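## Task

Take the foam block off the desk and put it on the counter. Fail if any carton on the desk ends up on the floor, or if the robot falls or is left tilted.

## Robot and tools

ROBOT. A four-wheel base (0.76 m long, 0.64 m wide) whose wheels all steer and drive. On it sits a Z-folding body (ankle, knee, waist), a chest carrying a left and a right 7-joint arm with parallel grippers, and a head with head_camera. Each hand also has a wrist camera (left_wrist_camera, right_wrist_camera). Arms move at most 0.5 rad/s. Named body postures as (body_ankle_rad, body_knee_rad, body_waist_pitch_rad): stand -0.8636, 1.434, -0.6306 (the start); tall -0.2, 0.4, -0.2; low -1, 2.3, -1.3; bow -0.9, 1.3, 0.2; lean -0.8636, 1.434, -0.194; stoop -0.4, 0.7, 0.2. Bow and stoop give the longest reach. Left arm rest: 1.759, -1.166, -1.575, -1.764, -0.427, 0, 0; left fold: 2.445, -1.518, -1.534, -2.102, -0.31, 0.586, 0.209. The right arm mirrors these with joints 1, 3, 5 and 7 negated. Fold the unused arm before driving close to furniture, and fold or unfold only where the swinging elbow has room.

FRAMES. Base frame, metres: origin on the floor under the base centre (its turning point), x ahead, y to the robot's left, z up. Hand positions (left_hand, right_hand) are the point between the closed pads; fingers point along the hand's z, jaws close along its y. Odometry frame is the base frame as it was when the scene began; base_odometry heading is in rad, left positive.

TOOL move. Every key except cameras forms one action. Allowed combinations: base and/or joints, plus optional speeds or min_time_s; or target, optionally with min_time_s; or where by itself. No action returns state and images (and the scene number).
- base: one key only, a relative offset from where the base last reported itself. translate_m (m, forward +, -4.5 to 4.5), strafe_m (m, left +, -4.5 to 4.5), rotate_rad (rad, counter-clockwise +, -3.2 to 3.2). Wheels first re-steer, up to about 1.1 s. The base does not stop on contact.
- joints: an object of absolute joint angles in rad, keyed by name (e.g. body_knee_rad, left_arm_joint4_rad, right_gripper_rad, head_pitch_rad). Ranges include ankle -1.082 to 0, knee 0 to 2.653, waist pitch -1.907 to 1.039, waist roll and yaw, arm joints per limits (joint 4 -2.495 to 1.012, joint 6 ±1.012, joint 7 ±1.535, |j6|+|j7| at most 1.87), gripper -0.91 (shut) to 0 (open; pads 0.090 m apart, about 0.050 m at -0.45), head yaw ±1.57, roll ±0.349, pitch ±0.523 (positive looks down).
- target: an absolute pose for one hand in the base frame: side ("left"/"right"), x, y, z in m (-3 to 3), pitch_deg (-30 to 95; 90 fingers down, 0 level), heading_deg (0 forward, counter-clockwise +), optional roll_deg (0 or 180 picks which way up the camera side is), optional arc (true permits a checked curved path). Body stays still. Result line: reached (within 10 mm and 2 deg), short (with the error; on "short (part of ...)" resend), or refused with a reason, in which case nothing moved.
- where: 1 to 12 [u, v] pixels of the latest full head_camera image (672x420); returns base-frame points from depth or "no place". Re-query after the head or base moves.
- speeds: per-action top speeds: translate/strafe 0.04 to 1.4 m/s, rotate 0.1 to 1.78 rad/s, body joints 0.1 to 1.21, head 0.3 to 2.5, grippers 0.1 to 8.5 rad/s. min_time_s (0.1 to 8 s) stretches arm and head motions.
- cameras: list of camera names or ["all"].
TOOL wait: seconds 0 to 10, optional cameras. zoom_image: camera plus region [x0, y0, x1, y1] of its newest image, up to 504 px each side. read_manual: licence text only. finished_scene: scene number; ends the scene irreversibly, so the item must already rest on the counter.

RESULTS. "move" reads done or the worst status. base_status/joint_status words: done, off_target, contact_stop, time_out, not_followed, unfinished, limit_stop_at_motor_heat. A contact_stop or time_out on one body or arm joint stops that whole group. A hand resting short of its goal after setting something down means the object is bearing on a surface. Gripper that stops wider than commanded is holding something. arms_held 1 means both arms are frozen after sustained load (about 0.6 kg in a level hand can cause it; carry heavy items fingers-down); while it reads 1, any arm command is refused; clear the load by opening the hand, lowering the item or moving body/base. base_tilt gives forward/right lean in degrees. MOTOR HOT warns of heat; at 80 °C the arm stops for 30-60 s. A TORQUE FAULT stops an arm for 10 s. After a refused call, later move/wait/finished_scene calls in the same reply are skipped.

AVOID. Knocking cartons off the desk; dropping or flinging objects; hard hits on furniture; arm-on-arm contact (a hard press ends the scene); driving while bent past bow, in stoop with both arms out, or with a heavy load extended; setting ankle or knee alone to 0 from stand (can tip over); leaving the robot leaning.

Each tool is called after "Call:" as name(argument=value, ...) on one line, values as JSON.

## Session

Call:
move(joints={"head_yaw_rad":1.5}, speeds={"head_yaw_rad":2.5}, cameras=["head_camera"])

Call:
move(joints={"head_yaw_rad":-1.5}, speeds={"head_yaw_rad":2.5}, cameras=["head_camera"])

Scene clock: 1.13 s.
Joint torques (N m): left_arm=[-16.48 10.35 -5.81 -14.05 0.09 -2.54 0.02] | right_arm=[14.65 7.98 5.86 -14.45 -0.11 -2.26 0.1]
move: done
base_odometry: x=+0.000 y=+0.000 heading=+0.000
turned_by_wheels: +0.000
turned_by_imu: +0.000
base_tilt: forward=+0.1 right=+0.8
base_status: not commanded
joint_positions: body_ankle_rad=-0.864 body_knee_rad=+1.434 body_waist_pitch_rad=-0.631 body_waist_roll_rad=+0.000 body_waist_yaw_rad=+0.000 left_arm_joint1_rad=+1.723 left_arm_joint2_rad=-1.172 left_arm_joint3_rad=-1.590 left_arm_joint4_rad=-1.792 left_arm_joint5_rad=-0.442 left_arm_joint6_rad=-0.013 left_arm_joint7_rad=+0.012 left_gripper_rad=+0.000 right_arm_joint1_rad=-1.808 right_arm_joint2_rad=-1.183 right_arm_joint3_rad=+1.531 right_arm_joint4_rad=-1.729 right_arm_joint5_rad=+0.421 right_arm_joint6_rad=+0.076 right_arm_joint7_rad=+0.011 right_gripper_rad=+0.000 head_yaw_rad=+1.500 head_roll_rad=+0.000 head_pitch_rad=+0.000
joint_status: all done
arms_held: 0
arms_held_load: -
chest: x=+0.0060 y=+0.0000 z=+1.1944 quat_wxyz=(+1.000, +0.000, -0.030, +0.000) (m; base frame)
head_camera_pose: x=-0.0495 y=+0.1015 z=+1.5568 quat_wxyz=(+0.561, -0.826, -0.002, -0.057) (m; base frame)
left_hand: x=+0.6100 y=+0.3243 z=+0.9900 quat_wxyz=(+0.037, +0.659, -0.005, +0.751) pitch_deg=-7.6 heading_deg=-3.2 roll_deg=+177.6 fingers_toward=(+0.99, -0.06, +0.13) jaws_along=(-0.06, -1.00, +0.04) (m; base frame)
right_hand: x=+0.5850 y=-0.2948 z=+0.8629 quat_wxyz=(+0.053, -0.748, -0.023, -0.661) pitch_deg=+6.9 heading_deg=+6.4 roll_deg=+182.8 fingers_toward=(+0.99, +0.11, -0.12) jaws_along=(+0.10, -0.99, -0.05) (m; base frame)
pictures: head_camera
camera_calibration:
head_camera: T_world_to_cam=[[0.993507, -0.061215, 0.0959011, -0.0939345], [0.0665454, -0.371039, -0.92623, 1.48286], [0.0922822, 0.926597, -0.364556, 0.478085], [0, 0, 0, 1]] pos_world=[-0.0494714, 0.101455, 1.55676]

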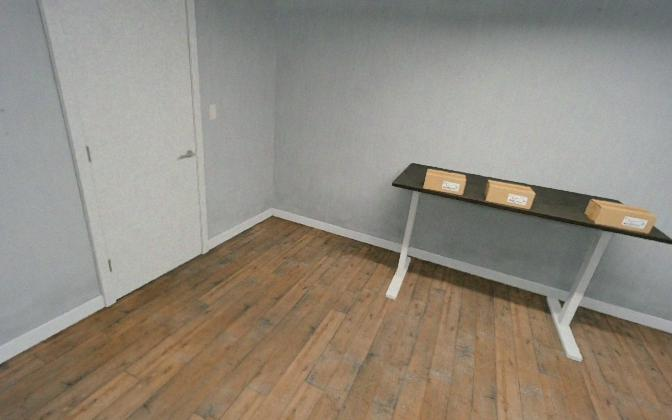

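Scene clock: 2.87 s.
Joint torques (N m): left_arm=[-16.63 10.5 -5.87 -14.19 0.15 -2.49 0.03] | right_arm=[14.32 7.89 5.85 -14.44 -0.09 -2.4 0.01]
move: done
base_odometry: x=+0.000 y=+0.000 heading=+0.000
turned_by_wheels: +0.000
turned_by_imu: +0.000
base_tilt: forward=+0.1 right=+0.9
base_status: not commanded
joint_positions: body_ankle_rad=-0.864 body_knee_rad=+1.434 body_waist_pitch_rad=-0.631 body_waist_roll_rad=+0.000 body_waist_yaw_rad=+0.000 left_arm_joint1_rad=+1.723 left_arm_joint2_rad=-1.172 left_arm_joint3_rad=-1.590 left_arm_joint4_rad=-1.792 left_arm_joint5_rad=-0.442 left_arm_joint6_rad=-0.013 left_arm_joint7_rad=+0.012 left_gripper_rad=+0.000 right_arm_joint1_rad=-1.808 right_arm_joint2_rad=-1.183 right_arm_joint3_rad=+1.531 right_arm_joint4_rad=-1.729 right_arm_joint5_rad=+0.421 right_arm_joint6_rad=+0.076 right_arm_joint7_rad=+0.011 right_gripper_rad=+0.000 head_yaw_rad=-1.500 head_roll_rad=+0.000 head_pitch_rad=+0.000
joint_status: all done
arms_held: 0
arms_held_load: -
chest: x=+0.0060 y=+0.0000 z=+1.1944 quat_wxyz=(+1.000, +0.000, -0.030, +0.000) (m; base frame)
head_camera_pose: x=+0.0056 y=-0.0976 z=+1.5601 quat_wxyz=(+0.033, -0.026, +0.826, -0.562) (m; base frame)
left_hand: x=+0.6100 y=+0.3243 z=+0.9900 quat_wxyz=(+0.037, +0.659, -0.005, +0.751) pitch_deg=-7.6 heading_deg=-3.2 roll_deg=+177.6 fingers_toward=(+0.99, -0.06, +0.13) jaws_along=(-0.06, -1.00, +0.04) (m; base frame)
right_hand: x=+0.5850 y=-0.2948 z=+0.8629 quat_wxyz=(+0.053, -0.748, -0.023, -0.661) pitch_deg=+6.9 heading_deg=+6.4 roll_deg=+182.8 fingers_toward=(+0.99, +0.11, -0.12) jaws_along=(+0.10, -0.99, -0.05) (m; base frame)
pictures: head_camera
camera_calibration:
head_camera: T_world_to_cam=[[-0.996523, -0.0796465, -0.0244516, 0.0359781], [-0.00641248, 0.365934, -0.930619, 1.48765], [0.0830682, -0.927227, -0.365172, 0.478795], [0, 0, 0, 1]] pos_world=[0.00561991, -0.097563, 1.56016]

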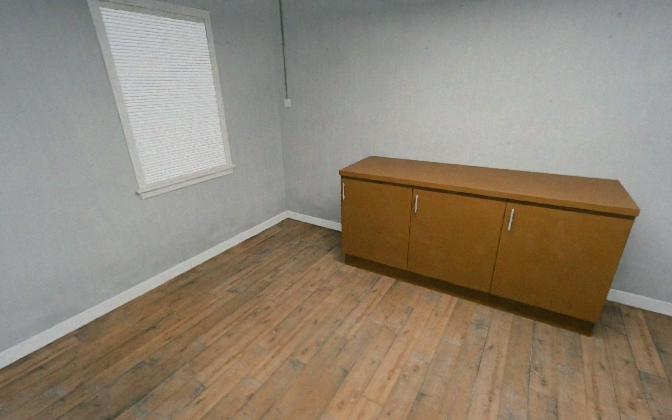

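Call:
move(where=[[345,176],[634,211],[480,193],[480,176]])

Call:
move(joints={"head_yaw_rad":0.0,"head_pitch_rad":0.1,"body_ankle_rad":-0.2,"body_knee_rad":0.4,"body_waist_pitch_rad":-0.2}, base={"rotate_rad":1.2}, speeds={"rotate_rad":1.2,"body_knee_rad":0.6}, cameras=["head_camera"])

Scene clock: 4.07 s.
Joint torques (N m): left_arm=[-16.27 10.34 -5.85 -14.06 0.09 -2.49 0.05] | right_arm=[14.3 8.04 5.84 -14.44 0.06 -2.28 -0.02]
base_odometry: x=+0.000 y=+0.000 heading=+0.000
turned_by_wheels: +0.000
turned_by_imu: +0.000
base_tilt: forward=+0.2 right=+0.9
where, head_camera: pixel (345, 176): x +0.141, y -2.520, z +0.887; pixel (634, 211): x -1.388, y -1.753, z +0.911; pixel (480, 193): x -0.726, y -2.071, z +0.900; pixel (480, 176): x -0.809, y -2.340, z +0.935. By the robot's depth camera.
base_status: not commanded
joint_positions: body_ankle_rad=-0.864 body_knee_rad=+1.434 body_waist_pitch_rad=-0.631 body_waist_roll_rad=+0.000 body_waist_yaw_rad=+0.000 left_arm_joint1_rad=+1.723 left_arm_joint2_rad=-1.172 left_arm_joint3_rad=-1.590 left_arm_joint4_rad=-1.792 left_arm_joint5_rad=-0.442 left_arm_joint6_rad=-0.013 left_arm_joint7_rad=+0.012 left_gripper_rad=+0.000 right_arm_joint1_rad=-1.808 right_arm_joint2_rad=-1.183 right_arm_joint3_rad=+1.531 right_arm_joint4_rad=-1.729 right_arm_joint5_rad=+0.421 right_arm_joint6_rad=+0.076 right_arm_joint7_rad=+0.011 right_gripper_rad=+0.000 head_yaw_rad=-1.500 head_roll_rad=+0.000 head_pitch_rad=+0.000
joint_status: all done
arms_held: 0
arms_held_load: -
chest: x=+0.0060 y=+0.0000 z=+1.1944 quat_wxyz=(+1.000, +0.000, -0.030, +0.000) (m; base frame)
head_camera_pose: x=+0.0056 y=-0.0976 z=+1.5601 quat_wxyz=(+0.033, -0.026, +0.826, -0.562) (m; base frame)
left_hand: x=+0.6100 y=+0.3243 z=+0.9900 quat_wxyz=(+0.037, +0.659, -0.005, +0.751) pitch_deg=-7.6 heading_deg=-3.2 roll_deg=+177.6 fingers_toward=(+0.99, -0.06, +0.13) jaws_along=(-0.06, -1.00, +0.04) (m; base frame)
right_hand: x=+0.5850 y=-0.2948 z=+0.8629 quat_wxyz=(+0.053, -0.748, -0.023, -0.661) pitch_deg=+6.9 heading_deg=+6.4 roll_deg=+182.8 fingers_toward=(+0.99, +0.11, -0.12) jaws_along=(+0.10, -0.99, -0.05) (m; base frame)
pictures: none

Scene clock: 7.00 s.
Joint torques (N m): left_arm=[-14.7 10.39 -5.49 -14.05 0.09 -2.52 0.02] | right_arm=[12.35 7.25 5.92 -14.07 -0.04 -2.24 0.02]
move: done
base_odometry: x=+0.000 y=+0.000 heading=+1.200
turned_by_wheels: +1.200
turned_by_imu: +1.192
base_tilt: forward=+0.2 right=+0.9
base_status: done
joint_positions: body_ankle_rad=-0.200 body_knee_rad=+0.400 body_waist_pitch_rad=-0.200 body_waist_roll_rad=+0.000 body_waist_yaw_rad=+0.000 left_arm_joint1_rad=+1.723 left_arm_joint2_rad=-1.172 left_arm_joint3_rad=-1.591 left_arm_joint4_rad=-1.792 left_arm_joint5_rad=-0.442 left_arm_joint6_rad=-0.013 left_arm_joint7_rad=+0.012 left_gripper_rad=+0.000 right_arm_joint1_rad=-1.806 right_arm_joint2_rad=-1.182 right_arm_joint3_rad=+1.530 right_arm_joint4_rad=-1.730 right_arm_joint5_rad=+0.421 right_arm_joint6_rad=+0.076 right_arm_joint7_rad=+0.011 right_gripper_rad=+0.000 head_yaw_rad=+0.000 head_roll_rad=+0.000 head_pitch_rad=+0.100
joint_status: all done
arms_held: 0
arms_held_load: -
chest: x=+0.1059 y=+0.0000 z=+1.3667 quat_wxyz=(+1.000, +0.000, +0.000, +0.000) (m; base frame)
head_camera_pose: x=+0.2030 y=+0.0277 z=+1.7216 quat_wxyz=(+0.359, -0.614, +0.594, -0.375) (m; base frame)
left_hand: x=+0.6965 y=+0.3247 z=+1.1264 quat_wxyz=(+0.037, +0.681, -0.003, +0.731) pitch_deg=-4.1 heading_deg=-3.2 roll_deg=+177.4 fingers_toward=(+1.00, -0.05, +0.07) jaws_along=(-0.06, -1.00, +0.04) (m; base frame)
right_hand: x=+0.6647 y=-0.2946 z=+1.0022 quat_wxyz=(+0.053, -0.767, -0.022, -0.639) pitch_deg=+10.2 heading_deg=+6.5 roll_deg=+183.1 fingers_toward=(+0.98, +0.11, -0.18) jaws_along=(+0.10, -0.99, -0.05) (m; base frame)
pictures: head_camera
camera_calibration:
head_camera: T_world_to_cam=[[0.0130769, -0.999313, 0.0346727, -0.0346217], [-0.460212, -0.0367997, -0.887046, 1.6216], [0.887713, -0.00435701, -0.460378, 0.612562], [0, 0, 0, 1]] pos_world=[0.202955, 0.0277454, 1.72165]

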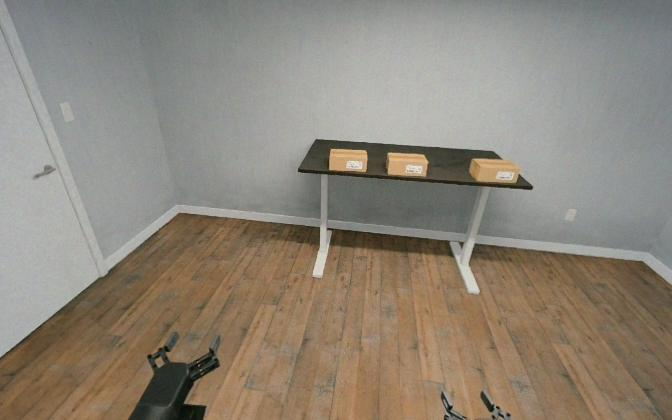

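Call:
move(where=[[349,150],[410,154],[499,160],[305,173],[525,188],[400,178]])

Call:
zoom_image(camera="head_camera", region=[290, 130, 540, 200])

Scene clock: 8.07 s.
Joint torques (N m): left_arm=[-14.92 10.26 -5.62 -14.16 0.2 -2.48 -0.04] | right_arm=[12.11 7.19 6.11 -14.01 0 -2.37 0]
base_odometry: x=+0.000 y=+0.000 heading=+1.200
turned_by_wheels: +0.000
turned_by_imu: +0.000
base_tilt: forward=+0.2 right=+0.9
where, head_camera: pixel (349, 150): x +2.330, y -0.059, z +1.077; pixel (410, 154): x +2.290, y -0.466, z +1.077; pixel (499, 160): x +2.260, y -1.052, z +1.069; pixel (305, 173): x +3.078, y +0.317, z +0.610; pixel (525, 188): x +2.079, y -1.169, z +0.950; pixel (400, 178): x +2.155, y -0.392, z +0.956. By the robot's depth camera.
base_status: done
joint_positions: body_ankle_rad=-0.200 body_knee_rad=+0.400 body_waist_pitch_rad=-0.200 body_waist_roll_rad=+0.000 body_waist_yaw_rad=+0.000 left_arm_joint1_rad=+1.723 left_arm_joint2_rad=-1.172 left_arm_joint3_rad=-1.591 left_arm_joint4_rad=-1.792 left_arm_joint5_rad=-0.442 left_arm_joint6_rad=-0.013 left_arm_joint7_rad=+0.012 left_gripper_rad=+0.000 right_arm_joint1_rad=-1.806 right_arm_joint2_rad=-1.182 right_arm_joint3_rad=+1.530 right_arm_joint4_rad=-1.730 right_arm_joint5_rad=+0.421 right_arm_joint6_rad=+0.076 right_arm_joint7_rad=+0.011 right_gripper_rad=+0.000 head_yaw_rad=+0.000 head_roll_rad=+0.000 head_pitch_rad=+0.100
joint_status: all done
arms_held: 0
arms_held_load: -
chest: x=+0.1059 y=+0.0000 z=+1.3667 quat_wxyz=(+1.000, +0.000, +0.000, +0.000) (m; base frame)
head_camera_pose: x=+0.2030 y=+0.0277 z=+1.7216 quat_wxyz=(+0.359, -0.614, +0.594, -0.375) (m; base frame)
left_hand: x=+0.6965 y=+0.3247 z=+1.1264 quat_wxyz=(+0.037, +0.681, -0.003, +0.731) pitch_deg=-4.1 heading_deg=-3.2 roll_deg=+177.4 fingers_toward=(+1.00, -0.05, +0.07) jaws_along=(-0.06, -1.00, +0.04) (m; base frame)
right_hand: x=+0.6647 y=-0.2946 z=+1.0022 quat_wxyz=(+0.053, -0.767, -0.022, -0.639) pitch_deg=+10.2 heading_deg=+6.5 roll_deg=+183.1 fingers_toward=(+0.98, +0.11, -0.18) jaws_along=(+0.10, -0.99, -0.05) (m; base frame)
pictures: none

Scaled by 2.016.
This view is cut from an older image: the scene may have changed since it was taken.

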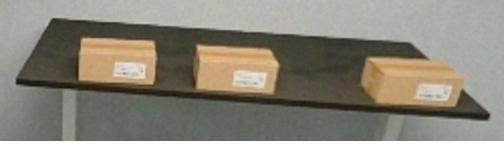

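Call:
move(base={"rotate_rad":-0.1})

Call:
move(base={"translate_m":1.1}, speeds={"translate_m":0.8}, cameras=["head_camera"])

Call:
zoom_image(camera="head_camera", region=[200, 170, 630, 320])

Scene clock: 11.03 s.
Joint torques (N m): left_arm=[-14.94 10.36 -5.97 -14.23 0.2 -2.46 0.04] | right_arm=[12.8 7.45 5.54 -14.64 -0.02 -2.29 0.04]
move: done
base_odometry: x=+0.000 y=+0.000 heading=+1.100
turned_by_wheels: -0.100
turned_by_imu: -0.100
base_tilt: forward=+0.2 right=+0.8
base_status: done
joint_positions: body_ankle_rad=-0.200 body_knee_rad=+0.400 body_waist_pitch_rad=-0.200 body_waist_roll_rad=+0.000 body_waist_yaw_rad=+0.000 left_arm_joint1_rad=+1.723 left_arm_joint2_rad=-1.172 left_arm_joint3_rad=-1.590 left_arm_joint4_rad=-1.792 left_arm_joint5_rad=-0.442 left_arm_joint6_rad=-0.013 left_arm_joint7_rad=+0.012 left_gripper_rad=+0.000 right_arm_joint1_rad=-1.807 right_arm_joint2_rad=-1.182 right_arm_joint3_rad=+1.531 right_arm_joint4_rad=-1.729 right_arm_joint5_rad=+0.421 right_arm_joint6_rad=+0.076 right_arm_joint7_rad=+0.011 right_gripper_rad=+0.000 head_yaw_rad=+0.000 head_roll_rad=+0.000 head_pitch_rad=+0.100
joint_status: not commanded
arms_held: 0
arms_held_load: -
chest: x=+0.1059 y=+0.0000 z=+1.3667 quat_wxyz=(+1.000, +0.000, +0.000, +0.000) (m; base frame)
head_camera_pose: x=+0.2030 y=+0.0276 z=+1.7216 quat_wxyz=(+0.359, -0.614, +0.594, -0.375) (m; base frame)
left_hand: x=+0.6966 y=+0.3240 z=+1.1265 quat_wxyz=(+0.037, +0.681, -0.004, +0.731) pitch_deg=-4.1 heading_deg=-3.2 roll_deg=+177.4 fingers_toward=(+1.00, -0.06, +0.07) jaws_along=(-0.06, -1.00, +0.04) (m; base frame)
right_hand: x=+0.6641 y=-0.2953 z=+1.0013 quat_wxyz=(+0.053, -0.767, -0.022, -0.639) pitch_deg=+10.3 heading_deg=+6.4 roll_deg=+183.1 fingers_toward=(+0.98, +0.11, -0.18) jaws_along=(+0.10, -0.99, -0.05) (m; base frame)
pictures: none

Scene clock: 15.67 s.
Joint torques (N m): left_arm=[-14.54 10.28 -5.75 -14.09 0.09 -2.52 0.03] | right_arm=[12.03 7.08 5.55 -14.26 0.02 -2.3 -0.03]
move: done
base_odometry: x=+0.496 y=+0.982 heading=+1.102
turned_by_wheels: +0.002
turned_by_imu: +0.000
base_tilt: forward=+0.2 right=+0.8
base_status: done
joint_positions: body_ankle_rad=-0.200 body_knee_rad=+0.400 body_waist_pitch_rad=-0.200 body_waist_roll_rad=+0.000 body_waist_yaw_rad=+0.000 left_arm_joint1_rad=+1.722 left_arm_joint2_rad=-1.172 left_arm_joint3_rad=-1.590 left_arm_joint4_rad=-1.792 left_arm_joint5_rad=-0.442 left_arm_joint6_rad=-0.013 left_arm_joint7_rad=+0.012 left_gripper_rad=+0.000 right_arm_joint1_rad=-1.806 right_arm_joint2_rad=-1.182 right_arm_joint3_rad=+1.531 right_arm_joint4_rad=-1.729 right_arm_joint5_rad=+0.421 right_arm_joint6_rad=+0.076 right_arm_joint7_rad=+0.011 right_gripper_rad=+0.000 head_yaw_rad=+0.000 head_roll_rad=+0.000 head_pitch_rad=+0.100
joint_status: not commanded
arms_held: 0
arms_held_load: -
chest: x=+0.1062 y=+0.0000 z=+1.3667 quat_wxyz=(+1.000, +0.000, +0.000, +0.000) (m; base frame)
head_camera_pose: x=+0.2034 y=+0.0276 z=+1.7216 quat_wxyz=(+0.359, -0.614, +0.594, -0.375) (m; base frame)
left_hand: x=+0.6971 y=+0.3243 z=+1.1269 quat_wxyz=(+0.037, +0.681, -0.004, +0.731) pitch_deg=-4.2 heading_deg=-3.2 roll_deg=+177.4 fingers_toward=(+1.00, -0.06, +0.07) jaws_along=(-0.06, -1.00, +0.04) (m; base frame)
right_hand: x=+0.6647 y=-0.2951 z=+1.0019 quat_wxyz=(+0.053, -0.767, -0.022, -0.639) pitch_deg=+10.2 heading_deg=+6.4 roll_deg=+183.1 fingers_toward=(+0.98, +0.11, -0.18) jaws_along=(+0.10, -0.99, -0.05) (m; base frame)
pictures: head_camera
camera_calibration:
head_camera: T_world_to_cam=[[0.0126869, -0.999323, 0.0345425, -0.0344195], [-0.460623, -0.0365024, -0.886845, 1.62142], [0.887505, -0.00465972, -0.460774, 0.612894], [0, 0, 0, 1]] pos_world=[0.203354, 0.0276455, 1.72155]

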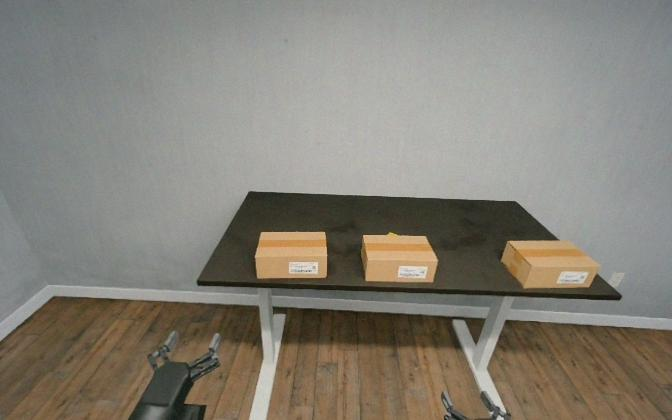

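Scaled by 1.172.

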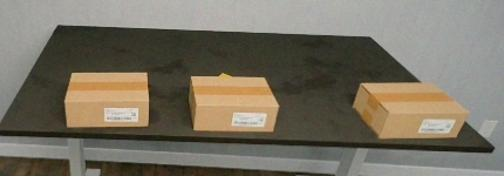

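Call:
move(joints={"body_ankle_rad":-0.4,"body_knee_rad":0.7,"body_waist_pitch_rad":0.2,"left_arm_joint1_rad":2.445,"left_arm_joint2_rad":-1.518,"left_arm_joint3_rad":-1.534,"left_arm_joint4_rad":-2.102,"left_arm_joint5_rad":-0.31,"left_arm_joint6_rad":0.586,"left_arm_joint7_rad":0.209,"right_arm_joint1_rad":-1.571,"right_arm_joint2_rad":1.287,"right_arm_joint3_rad":2.001,"right_arm_joint4_rad":-1.527,"right_arm_joint5_rad":0.202,"right_arm_joint6_rad":-0.875,"right_arm_joint7_rad":0.648})

Call:
move(base={"translate_m":0.56}, speeds={"translate_m":0.4}, cameras=["head_camera","right_wrist_camera"])

Scene clock: 23.10 s.
Joint torques (N m): left_arm=[16.25 -0.47 0.62 -8.64 0.3 -0.02 0.37] | right_arm=[28.22 1.72 5.94 12.39 -0.28 0.11 0.16]
move: done
base_odometry: x=+0.496 y=+0.982 heading=+1.102
turned_by_wheels: +0.000
turned_by_imu: -0.001
base_tilt: forward=+0.2 right=+0.9
base_status: not commanded
joint_positions: body_ankle_rad=-0.400 body_knee_rad=+0.700 body_waist_pitch_rad=+0.200 body_waist_roll_rad=+0.000 body_waist_yaw_rad=+0.000 left_arm_joint1_rad=+2.443 left_arm_joint2_rad=-1.516 left_arm_joint3_rad=-1.534 left_arm_joint4_rad=-2.101 left_arm_joint5_rad=-0.311 left_arm_joint6_rad=+0.585 left_arm_joint7_rad=+0.208 left_gripper_rad=+0.000 right_arm_joint1_rad=-1.574 right_arm_joint2_rad=+1.285 right_arm_joint3_rad=+2.001 right_arm_joint4_rad=-1.527 right_arm_joint5_rad=+0.203 right_arm_joint6_rad=-0.874 right_arm_joint7_rad=+0.647 right_gripper_rad=+0.000 head_yaw_rad=+0.000 head_roll_rad=+0.000 head_pitch_rad=+0.100
joint_status: all done
arms_held: 0
arms_held_load: -
chest: x=+0.2935 y=+0.0000 z=+1.2801 quat_wxyz=(+0.969, +0.000, +0.247, +0.000) (m; base frame)
head_camera_pose: x=+0.5488 y=+0.0276 z=+1.5450 quat_wxyz=(+0.201, -0.688, +0.664, -0.212) (m; base frame)
left_hand: x=+0.2446 y=+0.2405 z=+0.6617 quat_wxyz=(+0.006, +0.993, +0.100, +0.056) pitch_deg=+83.6 heading_deg=-0.2 roll_deg=+168.4 fingers_toward=(+0.11, +0.00, -0.99) jaws_along=(+0.20, -0.98, +0.02) (m; base frame)
right_hand: x=+0.7990 y=-0.1989 z=+1.1469 quat_wxyz=(-0.128, -0.001, -0.992, -0.004) pitch_deg=+75.3 heading_deg=+1.6 roll_deg=+1.8 fingers_toward=(+0.25, +0.01, -0.97) jaws_along=(+0.00, +1.00, +0.01) (m; base frame)
pictures: none

Scene clock: 26.87 s.
Joint torques (N m): left_arm=[15.18 -0.23 0.52 -7.82 0.31 -0.17 0.37] | right_arm=[28.1 2.18 6.06 12.1 -0.64 0.18 0.21]
move: done
base_odometry: x=+0.747 y=+1.482 heading=+1.104
turned_by_wheels: +0.001
turned_by_imu: +0.000
base_tilt: forward=+0.2 right=+0.9
base_status: done
joint_positions: body_ankle_rad=-0.400 body_knee_rad=+0.700 body_waist_pitch_rad=+0.200 body_waist_roll_rad=+0.000 body_waist_yaw_rad=+0.000 left_arm_joint1_rad=+2.445 left_arm_joint2_rad=-1.516 left_arm_joint3_rad=-1.534 left_arm_joint4_rad=-2.102 left_arm_joint5_rad=-0.311 left_arm_joint6_rad=+0.585 left_arm_joint7_rad=+0.208 left_gripper_rad=+0.000 right_arm_joint1_rad=-1.572 right_arm_joint2_rad=+1.285 right_arm_joint3_rad=+2.001 right_arm_joint4_rad=-1.527 right_arm_joint5_rad=+0.203 right_arm_joint6_rad=-0.875 right_arm_joint7_rad=+0.647 right_gripper_rad=+0.000 head_yaw_rad=+0.000 head_roll_rad=+0.000 head_pitch_rad=+0.100
joint_status: not commanded
arms_held: 0
arms_held_load: -
chest: x=+0.2936 y=+0.0000 z=+1.2801 quat_wxyz=(+0.969, +0.000, +0.247, +0.000) (m; base frame)
head_camera_pose: x=+0.5490 y=+0.0276 z=+1.5449 quat_wxyz=(+0.201, -0.688, +0.664, -0.212) (m; base frame)
left_hand: x=+0.2442 y=+0.2403 z=+0.6620 quat_wxyz=(+0.006, +0.993, +0.100, +0.055) pitch_deg=+83.6 heading_deg=-0.3 roll_deg=+168.2 fingers_toward=(+0.11, +0.00, -0.99) jaws_along=(+0.20, -0.98, +0.02) (m; base frame)
right_hand: x=+0.7993 y=-0.1990 z=+1.1477 quat_wxyz=(-0.128, -0.001, -0.992, -0.003) pitch_deg=+75.3 heading_deg=+1.4 roll_deg=+1.6 fingers_toward=(+0.25, +0.01, -0.97) jaws_along=(+0.00, +1.00, +0.01) (m; base frame)
pictures: head_camera, right_wrist_camera
camera_calibration:
head_camera: T_world_to_cam=[[0.0278317, -0.999319, 0.0242071, -0.02505], [-0.829341, -0.0366033, -0.557543, 1.31765], [0.55805, -0.00455858, -0.829795, 0.97578], [0, 0, 0, 1]] pos_world=[0.548942, 0.0276455, 1.54495]
right_wrist_camera: T_world_to_cam=[[0.0156729, -0.99983, 0.00967316, -0.227478], [-0.95902, -0.0122945, 0.283072, 0.445769], [-0.282905, -0.0137133, -0.95905, 1.46227], [0, 0, 0, 1]] pos_world=[0.84475, -0.201906, 1.27841]

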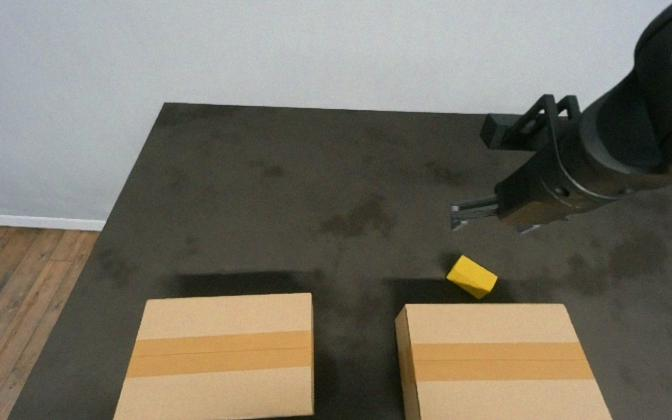

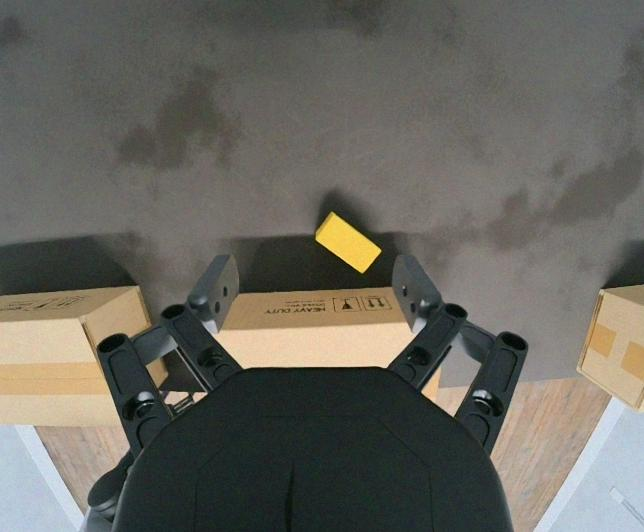

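Call:
move(where=[[471,272],[462,257],[496,275],[483,289],[449,278],[475,296]])

Call:
zoom_image(camera="head_camera", region=[420, 240, 530, 320])

Scene clock: 27.83 s.
Joint torques (N m): left_arm=[15.18 -0.2 0.53 -7.91 0.43 -0.17 0.39] | right_arm=[27.75 2.46 5.86 12.27 -0.37 0.33 0.22]
base_odometry: x=+0.747 y=+1.482 heading=+1.104
turned_by_wheels: +0.000
turned_by_imu: +0.000
base_tilt: forward=+0.2 right=+0.9
where, head_camera: pixel (471, 272): x +0.789, y -0.226, z +1.000; pixel (462, 257): x +0.817, y -0.214, z +1.003; pixel (496, 275): x +0.804, y -0.295, z +0.956; pixel (483, 289): x +0.759, y -0.243, z +0.996; pixel (449, 278): x +0.792, y -0.199, z +0.960; pixel (475, 296): x +0.760, y -0.245, z +0.955. By the robot's depth camera.
base_status: done
joint_positions: body_ankle_rad=-0.400 body_knee_rad=+0.700 body_waist_pitch_rad=+0.200 body_waist_roll_rad=+0.000 body_waist_yaw_rad=+0.000 left_arm_joint1_rad=+2.445 left_arm_joint2_rad=-1.516 left_arm_joint3_rad=-1.534 left_arm_joint4_rad=-2.102 left_arm_joint5_rad=-0.311 left_arm_joint6_rad=+0.585 left_arm_joint7_rad=+0.208 left_gripper_rad=+0.000 right_arm_joint1_rad=-1.572 right_arm_joint2_rad=+1.285 right_arm_joint3_rad=+2.001 right_arm_joint4_rad=-1.527 right_arm_joint5_rad=+0.203 right_arm_joint6_rad=-0.875 right_arm_joint7_rad=+0.647 right_gripper_rad=+0.000 head_yaw_rad=+0.000 head_roll_rad=+0.000 head_pitch_rad=+0.100
joint_status: not commanded
arms_held: 0
arms_held_load: -
chest: x=+0.2936 y=+0.0000 z=+1.2801 quat_wxyz=(+0.969, +0.000, +0.247, +0.000) (m; base frame)
head_camera_pose: x=+0.5490 y=+0.0276 z=+1.5449 quat_wxyz=(+0.201, -0.688, +0.664, -0.212) (m; base frame)
left_hand: x=+0.2442 y=+0.2403 z=+0.6620 quat_wxyz=(+0.006, +0.993, +0.100, +0.055) pitch_deg=+83.6 heading_deg=-0.3 roll_deg=+168.2 fingers_toward=(+0.11, +0.00, -0.99) jaws_along=(+0.20, -0.98, +0.02) (m; base frame)
right_hand: x=+0.7993 y=-0.1990 z=+1.1477 quat_wxyz=(-0.128, -0.001, -0.992, -0.003) pitch_deg=+75.3 heading_deg=+1.4 roll_deg=+1.6 fingers_toward=(+0.25, +0.01, -0.97) jaws_along=(+0.00, +1.00, +0.01) (m; base frame)
pictures: none

Scaled by 4.582.
This view is cut from an older image: the scene may have changed since it was taken.

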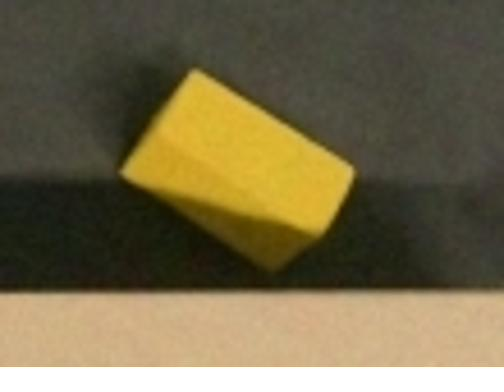

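Call:
move(target={"side":"right","x":0.79,"y":-0.235,"z":1.13,"pitch_deg":82,"heading_deg":50,"roll_deg":0,"arc":true})

Call:
move(joints={"right_gripper_rad":-0.4}, speeds={"right_gripper_rad":3}, cameras=["head_camera","right_wrist_camera"])

Scene clock: 36.67 s.
Joint torques (N m): left_arm=[15.05 -0.29 0.55 -7.83 0.31 -0.21 0.36] | right_arm=[28.6 3.42 1.81 13.05 -0.19 0.23 -0.44]
move: done
base_odometry: x=+0.747 y=+1.482 heading=+1.104
turned_by_wheels: +0.000
turned_by_imu: -0.001
base_tilt: forward=+0.2 right=+0.9
base_status: not commanded
joint_positions: body_ankle_rad=-0.400 body_knee_rad=+0.700 body_waist_pitch_rad=+0.200 body_waist_roll_rad=+0.000 body_waist_yaw_rad=+0.000 left_arm_joint1_rad=+2.445 left_arm_joint2_rad=-1.516 left_arm_joint3_rad=-1.534 left_arm_joint4_rad=-2.102 left_arm_joint5_rad=-0.311 left_arm_joint6_rad=+0.585 left_arm_joint7_rad=+0.208 left_gripper_rad=+0.000 right_arm_joint1_rad=-1.630 right_arm_joint2_rad=+1.439 right_arm_joint3_rad=+1.649 right_arm_joint4_rad=-1.347 right_arm_joint5_rad=-1.281 right_arm_joint6_rad=-0.635 right_arm_joint7_rad=-1.036 right_gripper_rad=+0.000 head_yaw_rad=+0.000 head_roll_rad=+0.000 head_pitch_rad=+0.100
joint_status: not commanded
arms_held: 0
arms_held_load: -
chest: x=+0.2936 y=+0.0000 z=+1.2801 quat_wxyz=(+0.969, +0.000, +0.247, +0.000) (m; base frame)
head_camera_pose: x=+0.5490 y=+0.0276 z=+1.5449 quat_wxyz=(+0.201, -0.688, +0.664, -0.212) (m; base frame)
left_hand: x=+0.2442 y=+0.2403 z=+0.6620 quat_wxyz=(+0.006, +0.993, +0.100, +0.055) pitch_deg=+83.6 heading_deg=-0.3 roll_deg=+168.2 fingers_toward=(+0.11, +0.00, -0.99) jaws_along=(+0.20, -0.98, +0.02) (m; base frame)
right_hand: x=+0.7903 y=-0.2352 z=+1.1309 quat_wxyz=(-0.065, +0.421, -0.904, -0.030) pitch_deg=+81.8 heading_deg=+49.7 roll_deg=-0.2 fingers_toward=(+0.09, +0.11, -0.99) jaws_along=(-0.76, +0.64, +0.00) (m; base frame)
right_hand_status: reached (checked arc, to end with the hand's camera side to the robot's left, planned for 3.7 s): 1 mm and 0.2 deg off.
pictures: none

Scene clock: 37.13 s.
Joint torques (N m): left_arm=[15.54 -0.22 0.4 -7.83 0.33 -0.17 0.38] | right_arm=[28.69 3.28 1.85 13.09 -0.2 0.1 -0.49]
move: done
base_odometry: x=+0.747 y=+1.482 heading=+1.104
turned_by_wheels: +0.000
turned_by_imu: +0.000
base_tilt: forward=+0.3 right=+0.8
base_status: not commanded
joint_positions: body_ankle_rad=-0.400 body_knee_rad=+0.700 body_waist_pitch_rad=+0.200 body_waist_roll_rad=+0.000 body_waist_yaw_rad=+0.000 left_arm_joint1_rad=+2.445 left_arm_joint2_rad=-1.516 left_arm_joint3_rad=-1.534 left_arm_joint4_rad=-2.102 left_arm_joint5_rad=-0.311 left_arm_joint6_rad=+0.585 left_arm_joint7_rad=+0.208 left_gripper_rad=+0.000 right_arm_joint1_rad=-1.630 right_arm_joint2_rad=+1.439 right_arm_joint3_rad=+1.649 right_arm_joint4_rad=-1.347 right_arm_joint5_rad=-1.281 right_arm_joint6_rad=-0.635 right_arm_joint7_rad=-1.037 right_gripper_rad=-0.398 head_yaw_rad=+0.000 head_roll_rad=+0.000 head_pitch_rad=+0.100
joint_status: all done
arms_held: 0
arms_held_load: -
chest: x=+0.2936 y=+0.0000 z=+1.2801 quat_wxyz=(+0.969, +0.000, +0.247, +0.000) (m; base frame)
head_camera_pose: x=+0.5490 y=+0.0276 z=+1.5449 quat_wxyz=(+0.201, -0.688, +0.664, -0.212) (m; base frame)
left_hand: x=+0.2442 y=+0.2403 z=+0.6620 quat_wxyz=(+0.006, +0.993, +0.100, +0.055) pitch_deg=+83.6 heading_deg=-0.3 roll_deg=+168.2 fingers_toward=(+0.11, +0.00, -0.99) jaws_along=(+0.20, -0.98, +0.02) (m; base frame)
right_hand: x=+0.7903 y=-0.2352 z=+1.1308 quat_wxyz=(-0.065, +0.421, -0.904, -0.030) pitch_deg=+81.8 heading_deg=+49.7 roll_deg=-0.1 fingers_toward=(+0.09, +0.11, -0.99) jaws_along=(-0.76, +0.64, +0.00) (m; base frame)
pictures: head_camera, right_wrist_camera
camera_calibration:
head_camera: T_world_to_cam=[[0.0278317, -0.999319, 0.0242071, -0.02505], [-0.829341, -0.0366033, -0.557543, 1.31765], [0.55805, -0.00455858, -0.829795, 0.97578], [0, 0, 0, 1]] pos_world=[0.548942, 0.0276455, 1.54495]
right_wrist_camera: T_world_to_cam=[[0.776524, -0.629912, 0.0148966, -0.78363], [-0.584325, -0.711079, 0.391063, -0.141153], [-0.235743, -0.312374, -0.920243, 1.29174], [0, 0, 0, 1]] pos_world=[0.830546, -0.190483, 1.25559]

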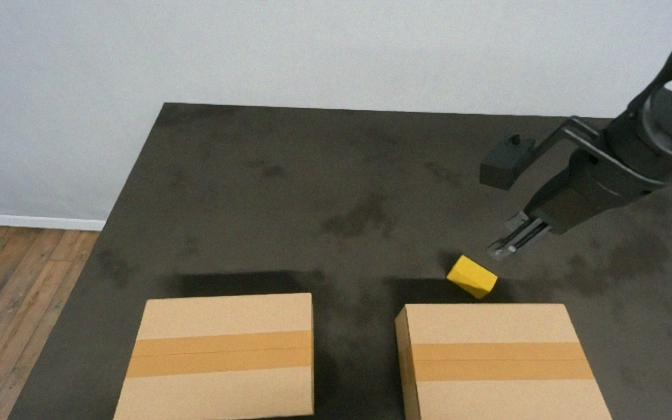

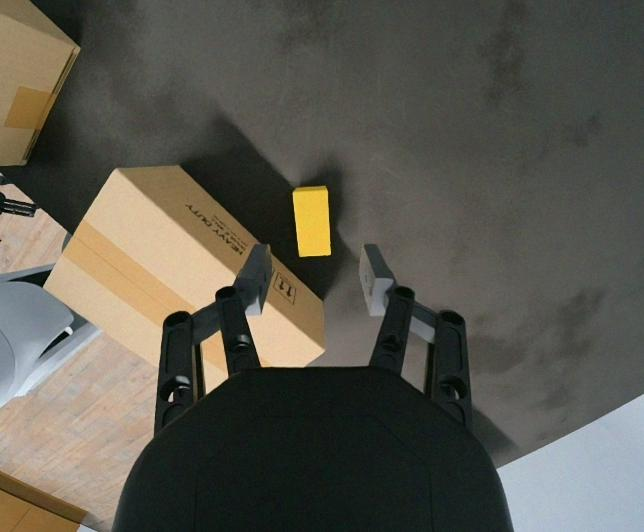

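Call:
move(target={"side":"right","x":0.788,"y":-0.235,"z":0.983,"pitch_deg":82,"heading_deg":50,"roll_deg":0})

Call:
move(joints={"right_gripper_rad":-0.8}, cameras=["right_wrist_camera"])

Scene clock: 39.93 s.
Joint torques (N m): left_arm=[15.24 -0.17 0.47 -7.87 0.46 -0.2 0.39] | right_arm=[31.1 0.9 3.3 11.09 0.31 0.36 0.34]
move: done
base_odometry: x=+0.747 y=+1.482 heading=+1.104
turned_by_wheels: +0.000
turned_by_imu: +0.000
base_tilt: forward=+0.3 right=+0.8
base_status: not commanded
joint_positions: body_ankle_rad=-0.400 body_knee_rad=+0.700 body_waist_pitch_rad=+0.200 body_waist_roll_rad=+0.000 body_waist_yaw_rad=+0.000 left_arm_joint1_rad=+2.445 left_arm_joint2_rad=-1.516 left_arm_joint3_rad=-1.534 left_arm_joint4_rad=-2.102 left_arm_joint5_rad=-0.311 left_arm_joint6_rad=+0.585 left_arm_joint7_rad=+0.208 left_gripper_rad=+0.000 right_arm_joint1_rad=-1.866 right_arm_joint2_rad=+1.394 right_arm_joint3_rad=+1.681 right_arm_joint4_rad=-1.483 right_arm_joint5_rad=-1.141 right_arm_joint6_rad=-0.492 right_arm_joint7_rad=-0.646 right_gripper_rad=-0.400 head_yaw_rad=+0.000 head_roll_rad=+0.000 head_pitch_rad=+0.100
joint_status: not commanded
arms_held: 0
arms_held_load: -
chest: x=+0.2936 y=+0.0000 z=+1.2801 quat_wxyz=(+0.969, +0.000, +0.247, +0.000) (m; base frame)
head_camera_pose: x=+0.5490 y=+0.0276 z=+1.5449 quat_wxyz=(+0.201, -0.688, +0.664, -0.212) (m; base frame)
left_hand: x=+0.2442 y=+0.2403 z=+0.6620 quat_wxyz=(+0.006, +0.993, +0.100, +0.055) pitch_deg=+83.6 heading_deg=-0.3 roll_deg=+168.2 fingers_toward=(+0.11, +0.00, -0.99) jaws_along=(+0.20, -0.98, +0.02) (m; base frame)
right_hand: x=+0.7873 y=-0.2350 z=+0.9831 quat_wxyz=(-0.062, +0.422, -0.904, -0.029) pitch_deg=+82.2 heading_deg=+50.0 roll_deg=-0.1 fingers_toward=(+0.09, +0.10, -0.99) jaws_along=(-0.77, +0.64, +0.00) (m; base frame)
right_hand_status: reached (straight line, to end with the hand's camera side to the robot's left, planned for 1.1 s): 1 mm and 0.2 deg off.
pictures: none

Scene clock: 40.73 s.
Joint torques (N m): left_arm=[15.6 -0.26 0.6 -8.01 0.43 -0.22 0.34] | right_arm=[31.52 1.02 3.09 10.69 0.28 0.39 0.31]
move: off_target
base_odometry: x=+0.747 y=+1.482 heading=+1.104
turned_by_wheels: +0.000
turned_by_imu: +0.000
base_tilt: forward=+0.2 right=+0.8
base_status: not commanded
joint_positions: body_ankle_rad=-0.400 body_knee_rad=+0.700 body_waist_pitch_rad=+0.200 body_waist_roll_rad=+0.000 body_waist_yaw_rad=+0.000 left_arm_joint1_rad=+2.445 left_arm_joint2_rad=-1.516 left_arm_joint3_rad=-1.534 left_arm_joint4_rad=-2.102 left_arm_joint5_rad=-0.311 left_arm_joint6_rad=+0.585 left_arm_joint7_rad=+0.208 left_gripper_rad=+0.000 right_arm_joint1_rad=-1.866 right_arm_joint2_rad=+1.394 right_arm_joint3_rad=+1.681 right_arm_joint4_rad=-1.482 right_arm_joint5_rad=-1.141 right_arm_joint6_rad=-0.492 right_arm_joint7_rad=-0.646 right_gripper_rad=-0.615 head_yaw_rad=+0.000 head_roll_rad=+0.000 head_pitch_rad=+0.100
joint_status: right_gripper_rad off_target (ended at -0.615, target -0.800)
arms_held: 0
arms_held_load: -
chest: x=+0.2936 y=+0.0000 z=+1.2801 quat_wxyz=(+0.969, +0.000, +0.247, +0.000) (m; base frame)
head_camera_pose: x=+0.5490 y=+0.0276 z=+1.5449 quat_wxyz=(+0.201, -0.688, +0.664, -0.212) (m; base frame)
left_hand: x=+0.2442 y=+0.2403 z=+0.6620 quat_wxyz=(+0.006, +0.993, +0.100, +0.055) pitch_deg=+83.6 heading_deg=-0.3 roll_deg=+168.2 fingers_toward=(+0.11, +0.00, -0.99) jaws_along=(+0.20, -0.98, +0.02) (m; base frame)
right_hand: x=+0.7875 y=-0.2350 z=+0.9832 quat_wxyz=(-0.062, +0.422, -0.904, -0.029) pitch_deg=+82.1 heading_deg=+49.9 roll_deg=-0.2 fingers_toward=(+0.09, +0.10, -0.99) jaws_along=(-0.77, +0.64, +0.00) (m; base frame)
pictures: right_wrist_camera
camera_calibration:
right_wrist_camera: T_world_to_cam=[[0.778654, -0.627277, 0.0148769, -0.780134], [-0.580707, -0.71146, 0.395731, -0.0924324], [-0.237649, -0.316777, -0.918246, 1.15371], [0, 0, 0, 1]] pos_world=[0.827955, -0.189655, 1.10757]

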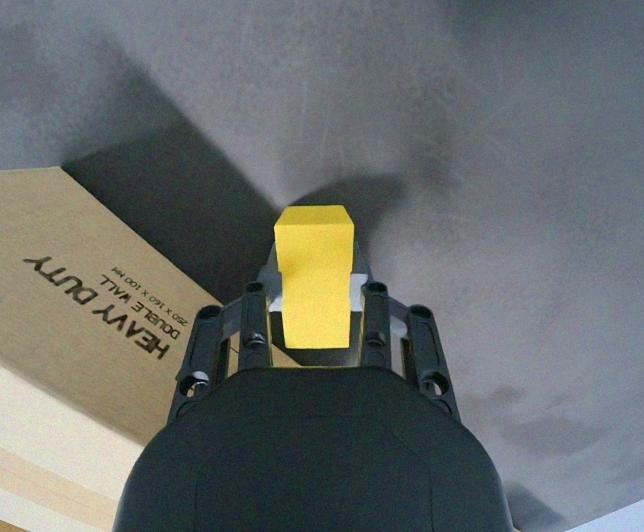

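Call:
move(target={"side":"right","x":0.788,"y":-0.235,"z":1.16,"pitch_deg":82,"heading_deg":50,"roll_deg":0})

Call:
move(base={"translate_m":-1.0})

Call:
move(base={"rotate_rad":-3.141}, speeds={"rotate_rad":1.0}, cameras=["head_camera","right_wrist_camera"])

Call:
move(base={"strafe_m":0.62})

Call:
move(base={"translate_m":1.6}, cameras=["head_camera"])

Scene clock: 44.63 s.
Joint torques (N m): left_arm=[15.55 -0.38 0.48 -7.98 0.34 -0.16 0.42] | right_arm=[29.98 3.03 1.76 13.41 -0.27 -0.33 -0.51]
move: done
base_odometry: x=+0.747 y=+1.482 heading=+1.104
turned_by_wheels: +0.000
turned_by_imu: +0.000
base_tilt: forward=+0.2 right=+1.0
base_status: not commanded
joint_positions: body_ankle_rad=-0.400 body_knee_rad=+0.700 body_waist_pitch_rad=+0.200 body_waist_roll_rad=+0.000 body_waist_yaw_rad=+0.000 left_arm_joint1_rad=+2.445 left_arm_joint2_rad=-1.516 left_arm_joint3_rad=-1.534 left_arm_joint4_rad=-2.102 left_arm_joint5_rad=-0.311 left_arm_joint6_rad=+0.585 left_arm_joint7_rad=+0.208 left_gripper_rad=+0.000 right_arm_joint1_rad=-1.600 right_arm_joint2_rad=+1.452 right_arm_joint3_rad=+1.641 right_arm_joint4_rad=-1.300 right_arm_joint5_rad=-1.323 right_arm_joint6_rad=-0.653 right_arm_joint7_rad=-1.133 right_gripper_rad=-0.615 head_yaw_rad=+0.000 head_roll_rad=+0.000 head_pitch_rad=+0.100
joint_status: not commanded
arms_held: 0
arms_held_load: -
chest: x=+0.2936 y=+0.0000 z=+1.2801 quat_wxyz=(+0.969, +0.000, +0.247, +0.000) (m; base frame)
head_camera_pose: x=+0.5490 y=+0.0276 z=+1.5449 quat_wxyz=(+0.201, -0.688, +0.664, -0.212) (m; base frame)
left_hand: x=+0.2442 y=+0.2403 z=+0.6620 quat_wxyz=(+0.006, +0.993, +0.100, +0.055) pitch_deg=+83.6 heading_deg=-0.3 roll_deg=+168.2 fingers_toward=(+0.11, +0.00, -0.99) jaws_along=(+0.20, -0.98, +0.02) (m; base frame)
right_hand: x=+0.7880 y=-0.2350 z=+1.1588 quat_wxyz=(-0.063, +0.421, -0.904, -0.031) pitch_deg=+81.9 heading_deg=+51.0 roll_deg=+1.1 fingers_toward=(+0.09, +0.11, -0.99) jaws_along=(-0.77, +0.64, +0.00) (m; base frame)
right_hand_status: reached (straight line, to end with the hand's camera side to the robot's left, planned for 1.3 s): 1 mm and 0.2 deg off.
pictures: none

Scene clock: 49.20 s.
Joint torques (N m): left_arm=[14.8 -0.4 0.46 -8.34 0.27 -0.15 0.35] | right_arm=[29.2 3.25 2.06 13.31 -0.1 -0.24 -0.21]
move: done
base_odometry: x=+0.298 y=+0.589 heading=+1.102
turned_by_wheels: -0.002
turned_by_imu: +0.000
base_tilt: forward=+0.2 right=+0.8
base_status: done
joint_positions: body_ankle_rad=-0.400 body_knee_rad=+0.700 body_waist_pitch_rad=+0.200 body_waist_roll_rad=+0.000 body_waist_yaw_rad=+0.000 left_arm_joint1_rad=+2.445 left_arm_joint2_rad=-1.516 left_arm_joint3_rad=-1.534 left_arm_joint4_rad=-2.102 left_arm_joint5_rad=-0.311 left_arm_joint6_rad=+0.586 left_arm_joint7_rad=+0.208 left_gripper_rad=+0.000 right_arm_joint1_rad=-1.598 right_arm_joint2_rad=+1.452 right_arm_joint3_rad=+1.640 right_arm_joint4_rad=-1.300 right_arm_joint5_rad=-1.323 right_arm_joint6_rad=-0.654 right_arm_joint7_rad=-1.134 right_gripper_rad=-0.615 head_yaw_rad=+0.000 head_roll_rad=+0.000 head_pitch_rad=+0.100
joint_status: not commanded
arms_held: 0
arms_held_load: -
chest: x=+0.2933 y=+0.0000 z=+1.2802 quat_wxyz=(+0.969, +0.000, +0.247, +0.000) (m; base frame)
head_camera_pose: x=+0.5485 y=+0.0276 z=+1.5452 quat_wxyz=(+0.201, -0.688, +0.664, -0.212) (m; base frame)
left_hand: x=+0.2434 y=+0.2403 z=+0.6620 quat_wxyz=(+0.006, +0.993, +0.100, +0.055) pitch_deg=+83.7 heading_deg=-0.3 roll_deg=+168.2 fingers_toward=(+0.11, +0.00, -0.99) jaws_along=(+0.20, -0.98, +0.02) (m; base frame)
right_hand: x=+0.7878 y=-0.2350 z=+1.1602 quat_wxyz=(-0.064, +0.421, -0.904, -0.030) pitch_deg=+81.9 heading_deg=+50.4 roll_deg=+0.4 fingers_toward=(+0.09, +0.11, -0.99) jaws_along=(-0.77, +0.64, +0.00) (m; base frame)
pictures: none

Scene clock: 54.33 s.
Joint torques (N m): left_arm=[15.11 0.26 0.42 -8.04 0.27 -0.19 0.23] | right_arm=[29.36 2.46 1.94 13.2 -0.11 -0.11 -0.13]
move: done
base_odometry: x=+0.299 y=+0.588 heading=-2.039
turned_by_wheels: -3.141
turned_by_imu: -3.121
base_tilt: forward=+0.2 right=+0.9
base_status: done
joint_positions: body_ankle_rad=-0.400 body_knee_rad=+0.700 body_waist_pitch_rad=+0.200 body_waist_roll_rad=+0.000 body_waist_yaw_rad=+0.000 left_arm_joint1_rad=+2.445 left_arm_joint2_rad=-1.517 left_arm_joint3_rad=-1.534 left_arm_joint4_rad=-2.102 left_arm_joint5_rad=-0.311 left_arm_joint6_rad=+0.586 left_arm_joint7_rad=+0.208 left_gripper_rad=+0.000 right_arm_joint1_rad=-1.599 right_arm_joint2_rad=+1.453 right_arm_joint3_rad=+1.640 right_arm_joint4_rad=-1.300 right_arm_joint5_rad=-1.324 right_arm_joint6_rad=-0.654 right_arm_joint7_rad=-1.134 right_gripper_rad=-0.615 head_yaw_rad=+0.000 head_roll_rad=+0.000 head_pitch_rad=+0.100
joint_status: not commanded
arms_held: 0
arms_held_load: -
chest: x=+0.2934 y=+0.0000 z=+1.2801 quat_wxyz=(+0.969, +0.000, +0.247, +0.000) (m; base frame)
head_camera_pose: x=+0.5488 y=+0.0276 z=+1.5451 quat_wxyz=(+0.201, -0.688, +0.664, -0.212) (m; base frame)
left_hand: x=+0.2437 y=+0.2402 z=+0.6620 quat_wxyz=(+0.006, +0.993, +0.100, +0.055) pitch_deg=+83.6 heading_deg=-0.2 roll_deg=+168.3 fingers_toward=(+0.11, +0.00, -0.99) jaws_along=(+0.20, -0.98, +0.02) (m; base frame)
right_hand: x=+0.7879 y=-0.2354 z=+1.1596 quat_wxyz=(-0.063, +0.421, -0.904, -0.030) pitch_deg=+82.0 heading_deg=+50.3 roll_deg=+0.4 fingers_toward=(+0.09, +0.11, -0.99) jaws_along=(-0.77, +0.64, +0.00) (m; base frame)
pictures: head_camera, right_wrist_camera
camera_calibration:
head_camera: T_world_to_cam=[[0.0275157, -0.99933, 0.0241342, -0.0248603], [-0.82915, -0.0363021, -0.557846, 1.31789], [0.558348, -0.00466136, -0.829593, 0.975501], [0, 0, 0, 1]] pos_world=[0.548742, 0.0275457, 1.54505]
right_wrist_camera: T_world_to_cam=[[0.777497, -0.628739, 0.0136275, -0.781302], [-0.582298, -0.711545, 0.393234, -0.158163], [-0.237545, -0.313673, -0.919338, 1.31762], [0, 0, 0, 1]] pos_world=[0.828355, -0.190474, 1.28418]

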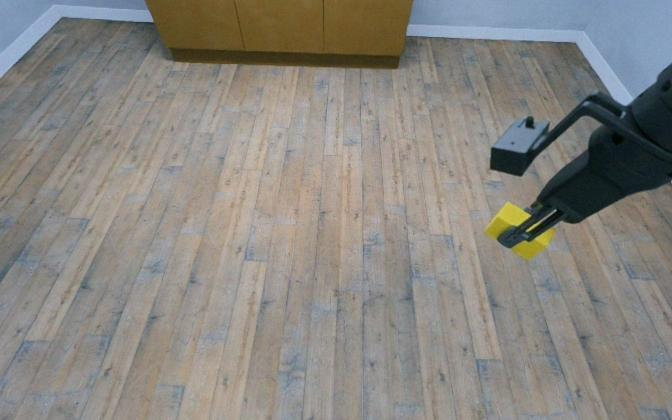

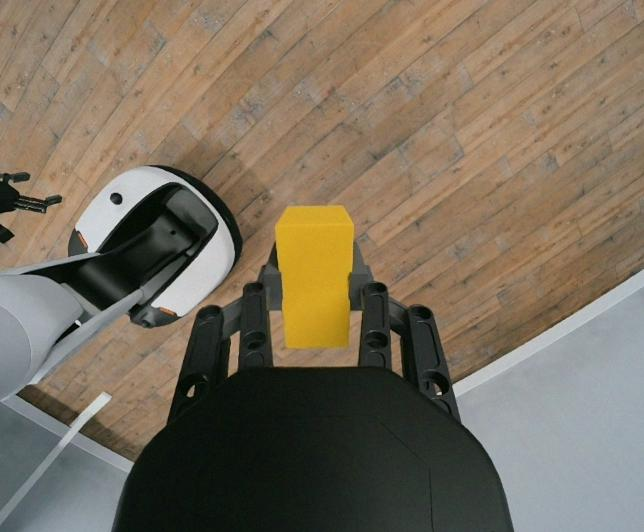

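Scene clock: 58.53 s.
Joint torques (N m): left_arm=[15.25 0.64 0.43 -8.05 0.27 -0.18 0.19] | right_arm=[29.58 1.81 2.04 13.35 0.22 -0.07 -0.18]
move: done
base_odometry: x=+0.853 y=+0.311 heading=-2.032
turned_by_wheels: +0.007
turned_by_imu: +0.002
base_tilt: forward=+0.2 right=+0.8
base_status: done
joint_positions: body_ankle_rad=-0.400 body_knee_rad=+0.700 body_waist_pitch_rad=+0.200 body_waist_roll_rad=+0.000 body_waist_yaw_rad=+0.000 left_arm_joint1_rad=+2.445 left_arm_joint2_rad=-1.517 left_arm_joint3_rad=-1.534 left_arm_joint4_rad=-2.102 left_arm_joint5_rad=-0.311 left_arm_joint6_rad=+0.586 left_arm_joint7_rad=+0.208 left_gripper_rad=+0.000 right_arm_joint1_rad=-1.599 right_arm_joint2_rad=+1.454 right_arm_joint3_rad=+1.640 right_arm_joint4_rad=-1.300 right_arm_joint5_rad=-1.324 right_arm_joint6_rad=-0.654 right_arm_joint7_rad=-1.134 right_gripper_rad=-0.615 head_yaw_rad=+0.000 head_roll_rad=+0.000 head_pitch_rad=+0.100
joint_status: not commanded
arms_held: 0
arms_held_load: -
chest: x=+0.2934 y=+0.0000 z=+1.2801 quat_wxyz=(+0.969, +0.000, +0.247, +0.000) (m; base frame)
head_camera_pose: x=+0.5487 y=+0.0277 z=+1.5450 quat_wxyz=(+0.201, -0.688, +0.664, -0.212) (m; base frame)
left_hand: x=+0.2437 y=+0.2402 z=+0.6620 quat_wxyz=(+0.006, +0.993, +0.100, +0.055) pitch_deg=+83.6 heading_deg=-0.1 roll_deg=+168.4 fingers_toward=(+0.11, +0.00, -0.99) jaws_along=(+0.20, -0.98, +0.02) (m; base frame)
right_hand: x=+0.7877 y=-0.2351 z=+1.1595 quat_wxyz=(-0.063, +0.422, -0.904, -0.030) pitch_deg=+82.0 heading_deg=+50.2 roll_deg=+0.2 fingers_toward=(+0.09, +0.11, -0.99) jaws_along=(-0.77, +0.64, +0.00) (m; base frame)
pictures: none

Scene clock: 64.50 s.
Joint torques (N m): left_arm=[15.27 0.57 0.36 -7.9 0.27 -0.25 0.23] | right_arm=[29.85 2.22 1.88 13.24 0.22 -0.11 -0.16]
move: done
base_odometry: x=+0.147 y=-1.124 heading=-2.028
turned_by_wheels: +0.004
turned_by_imu: +0.001
base_tilt: forward=+0.2 right=+0.8
base_status: done
joint_positions: body_ankle_rad=-0.400 body_knee_rad=+0.700 body_waist_pitch_rad=+0.200 body_waist_roll_rad=+0.000 body_waist_yaw_rad=+0.000 left_arm_joint1_rad=+2.444 left_arm_joint2_rad=-1.517 left_arm_joint3_rad=-1.534 left_arm_joint4_rad=-2.102 left_arm_joint5_rad=-0.311 left_arm_joint6_rad=+0.586 left_arm_joint7_rad=+0.208 left_gripper_rad=+0.000 right_arm_joint1_rad=-1.600 right_arm_joint2_rad=+1.454 right_arm_joint3_rad=+1.640 right_arm_joint4_rad=-1.300 right_arm_joint5_rad=-1.324 right_arm_joint6_rad=-0.654 right_arm_joint7_rad=-1.134 right_gripper_rad=-0.615 head_yaw_rad=+0.000 head_roll_rad=+0.000 head_pitch_rad=+0.100
joint_status: not commanded
arms_held: 0
arms_held_load: -
chest: x=+0.2937 y=+0.0000 z=+1.2800 quat_wxyz=(+0.969, +0.000, +0.248, +0.000) (m; base frame)
head_camera_pose: x=+0.5491 y=+0.0277 z=+1.5449 quat_wxyz=(+0.201, -0.688, +0.664, -0.212) (m; base frame)
left_hand: x=+0.2443 y=+0.2402 z=+0.6620 quat_wxyz=(+0.006, +0.993, +0.100, +0.055) pitch_deg=+83.6 heading_deg=-0.1 roll_deg=+168.4 fingers_toward=(+0.11, +0.00, -0.99) jaws_along=(+0.20, -0.98, +0.02) (m; base frame)
right_hand: x=+0.7879 y=-0.2351 z=+1.1590 quat_wxyz=(-0.062, +0.422, -0.904, -0.030) pitch_deg=+82.1 heading_deg=+50.5 roll_deg=+0.5 fingers_toward=(+0.09, +0.11, -0.99) jaws_along=(-0.77, +0.64, +0.00) (m; base frame)
pictures: head_camera
camera_calibration:
head_camera: T_world_to_cam=[[0.0277818, -0.999319, 0.0242877, -0.0251476], [-0.82942, -0.0366063, -0.557425, 1.31754], [0.557934, -0.00465843, -0.829872, 0.975826], [0, 0, 0, 1]] pos_world=[0.549042, 0.0276454, 1.54485]

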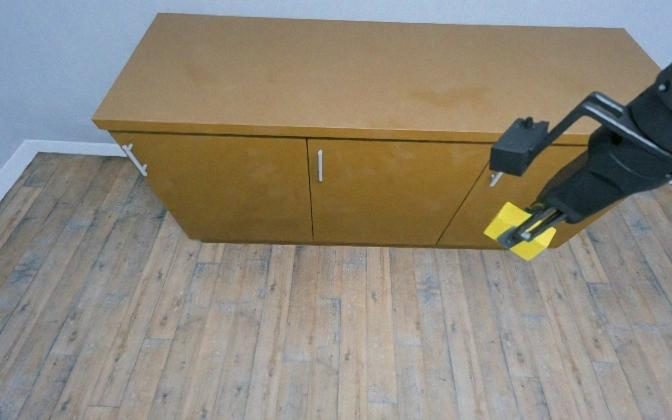

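Call:
move(where=[[440,120],[440,132],[440,90],[250,118]])

Scene clock: 65.10 s.
Joint torques (N m): left_arm=[15.42 0.56 0.43 -7.78 0.35 -0.24 0.21] | right_arm=[30.47 2.06 1.92 12.97 0.23 0 -0.22]
base_odometry: x=+0.147 y=-1.124 heading=-2.028
turned_by_wheels: +0.000
turned_by_imu: +0.000
base_tilt: forward=+0.3 right=+0.8
where, head_camera: pixel (440, 120): x +1.300, y -0.272, z +0.917; pixel (440, 132): x +1.257, y -0.268, z +0.910; pixel (440, 90): x +1.433, y -0.291, z +0.923; pixel (250, 118): x +1.272, y +0.277, z +0.922. By the robot's depth camera.
base_status: done
joint_positions: body_ankle_rad=-0.400 body_knee_rad=+0.700 body_waist_pitch_rad=+0.200 body_waist_roll_rad=+0.000 body_waist_yaw_rad=+0.000 left_arm_joint1_rad=+2.444 left_arm_joint2_rad=-1.517 left_arm_joint3_rad=-1.534 left_arm_joint4_rad=-2.102 left_arm_joint5_rad=-0.311 left_arm_joint6_rad=+0.586 left_arm_joint7_rad=+0.208 left_gripper_rad=+0.000 right_arm_joint1_rad=-1.600 right_arm_joint2_rad=+1.454 right_arm_joint3_rad=+1.640 right_arm_joint4_rad=-1.300 right_arm_joint5_rad=-1.324 right_arm_joint6_rad=-0.654 right_arm_joint7_rad=-1.134 right_gripper_rad=-0.615 head_yaw_rad=+0.000 head_roll_rad=+0.000 head_pitch_rad=+0.100
joint_status: not commanded
arms_held: 0
arms_held_load: -
chest: x=+0.2937 y=+0.0000 z=+1.2800 quat_wxyz=(+0.969, +0.000, +0.248, +0.000) (m; base frame)
head_camera_pose: x=+0.5491 y=+0.0277 z=+1.5449 quat_wxyz=(+0.201, -0.688, +0.664, -0.212) (m; base frame)
left_hand: x=+0.2443 y=+0.2402 z=+0.6620 quat_wxyz=(+0.006, +0.993, +0.100, +0.055) pitch_deg=+83.6 heading_deg=-0.1 roll_deg=+168.4 fingers_toward=(+0.11, +0.00, -0.99) jaws_along=(+0.20, -0.98, +0.02) (m; base frame)
right_hand: x=+0.7879 y=-0.2351 z=+1.1590 quat_wxyz=(-0.062, +0.422, -0.904, -0.030) pitch_deg=+82.1 heading_deg=+50.5 roll_deg=+0.5 fingers_toward=(+0.09, +0.11, -0.99) jaws_along=(-0.77, +0.64, +0.00) (m; base frame)
pictures: none


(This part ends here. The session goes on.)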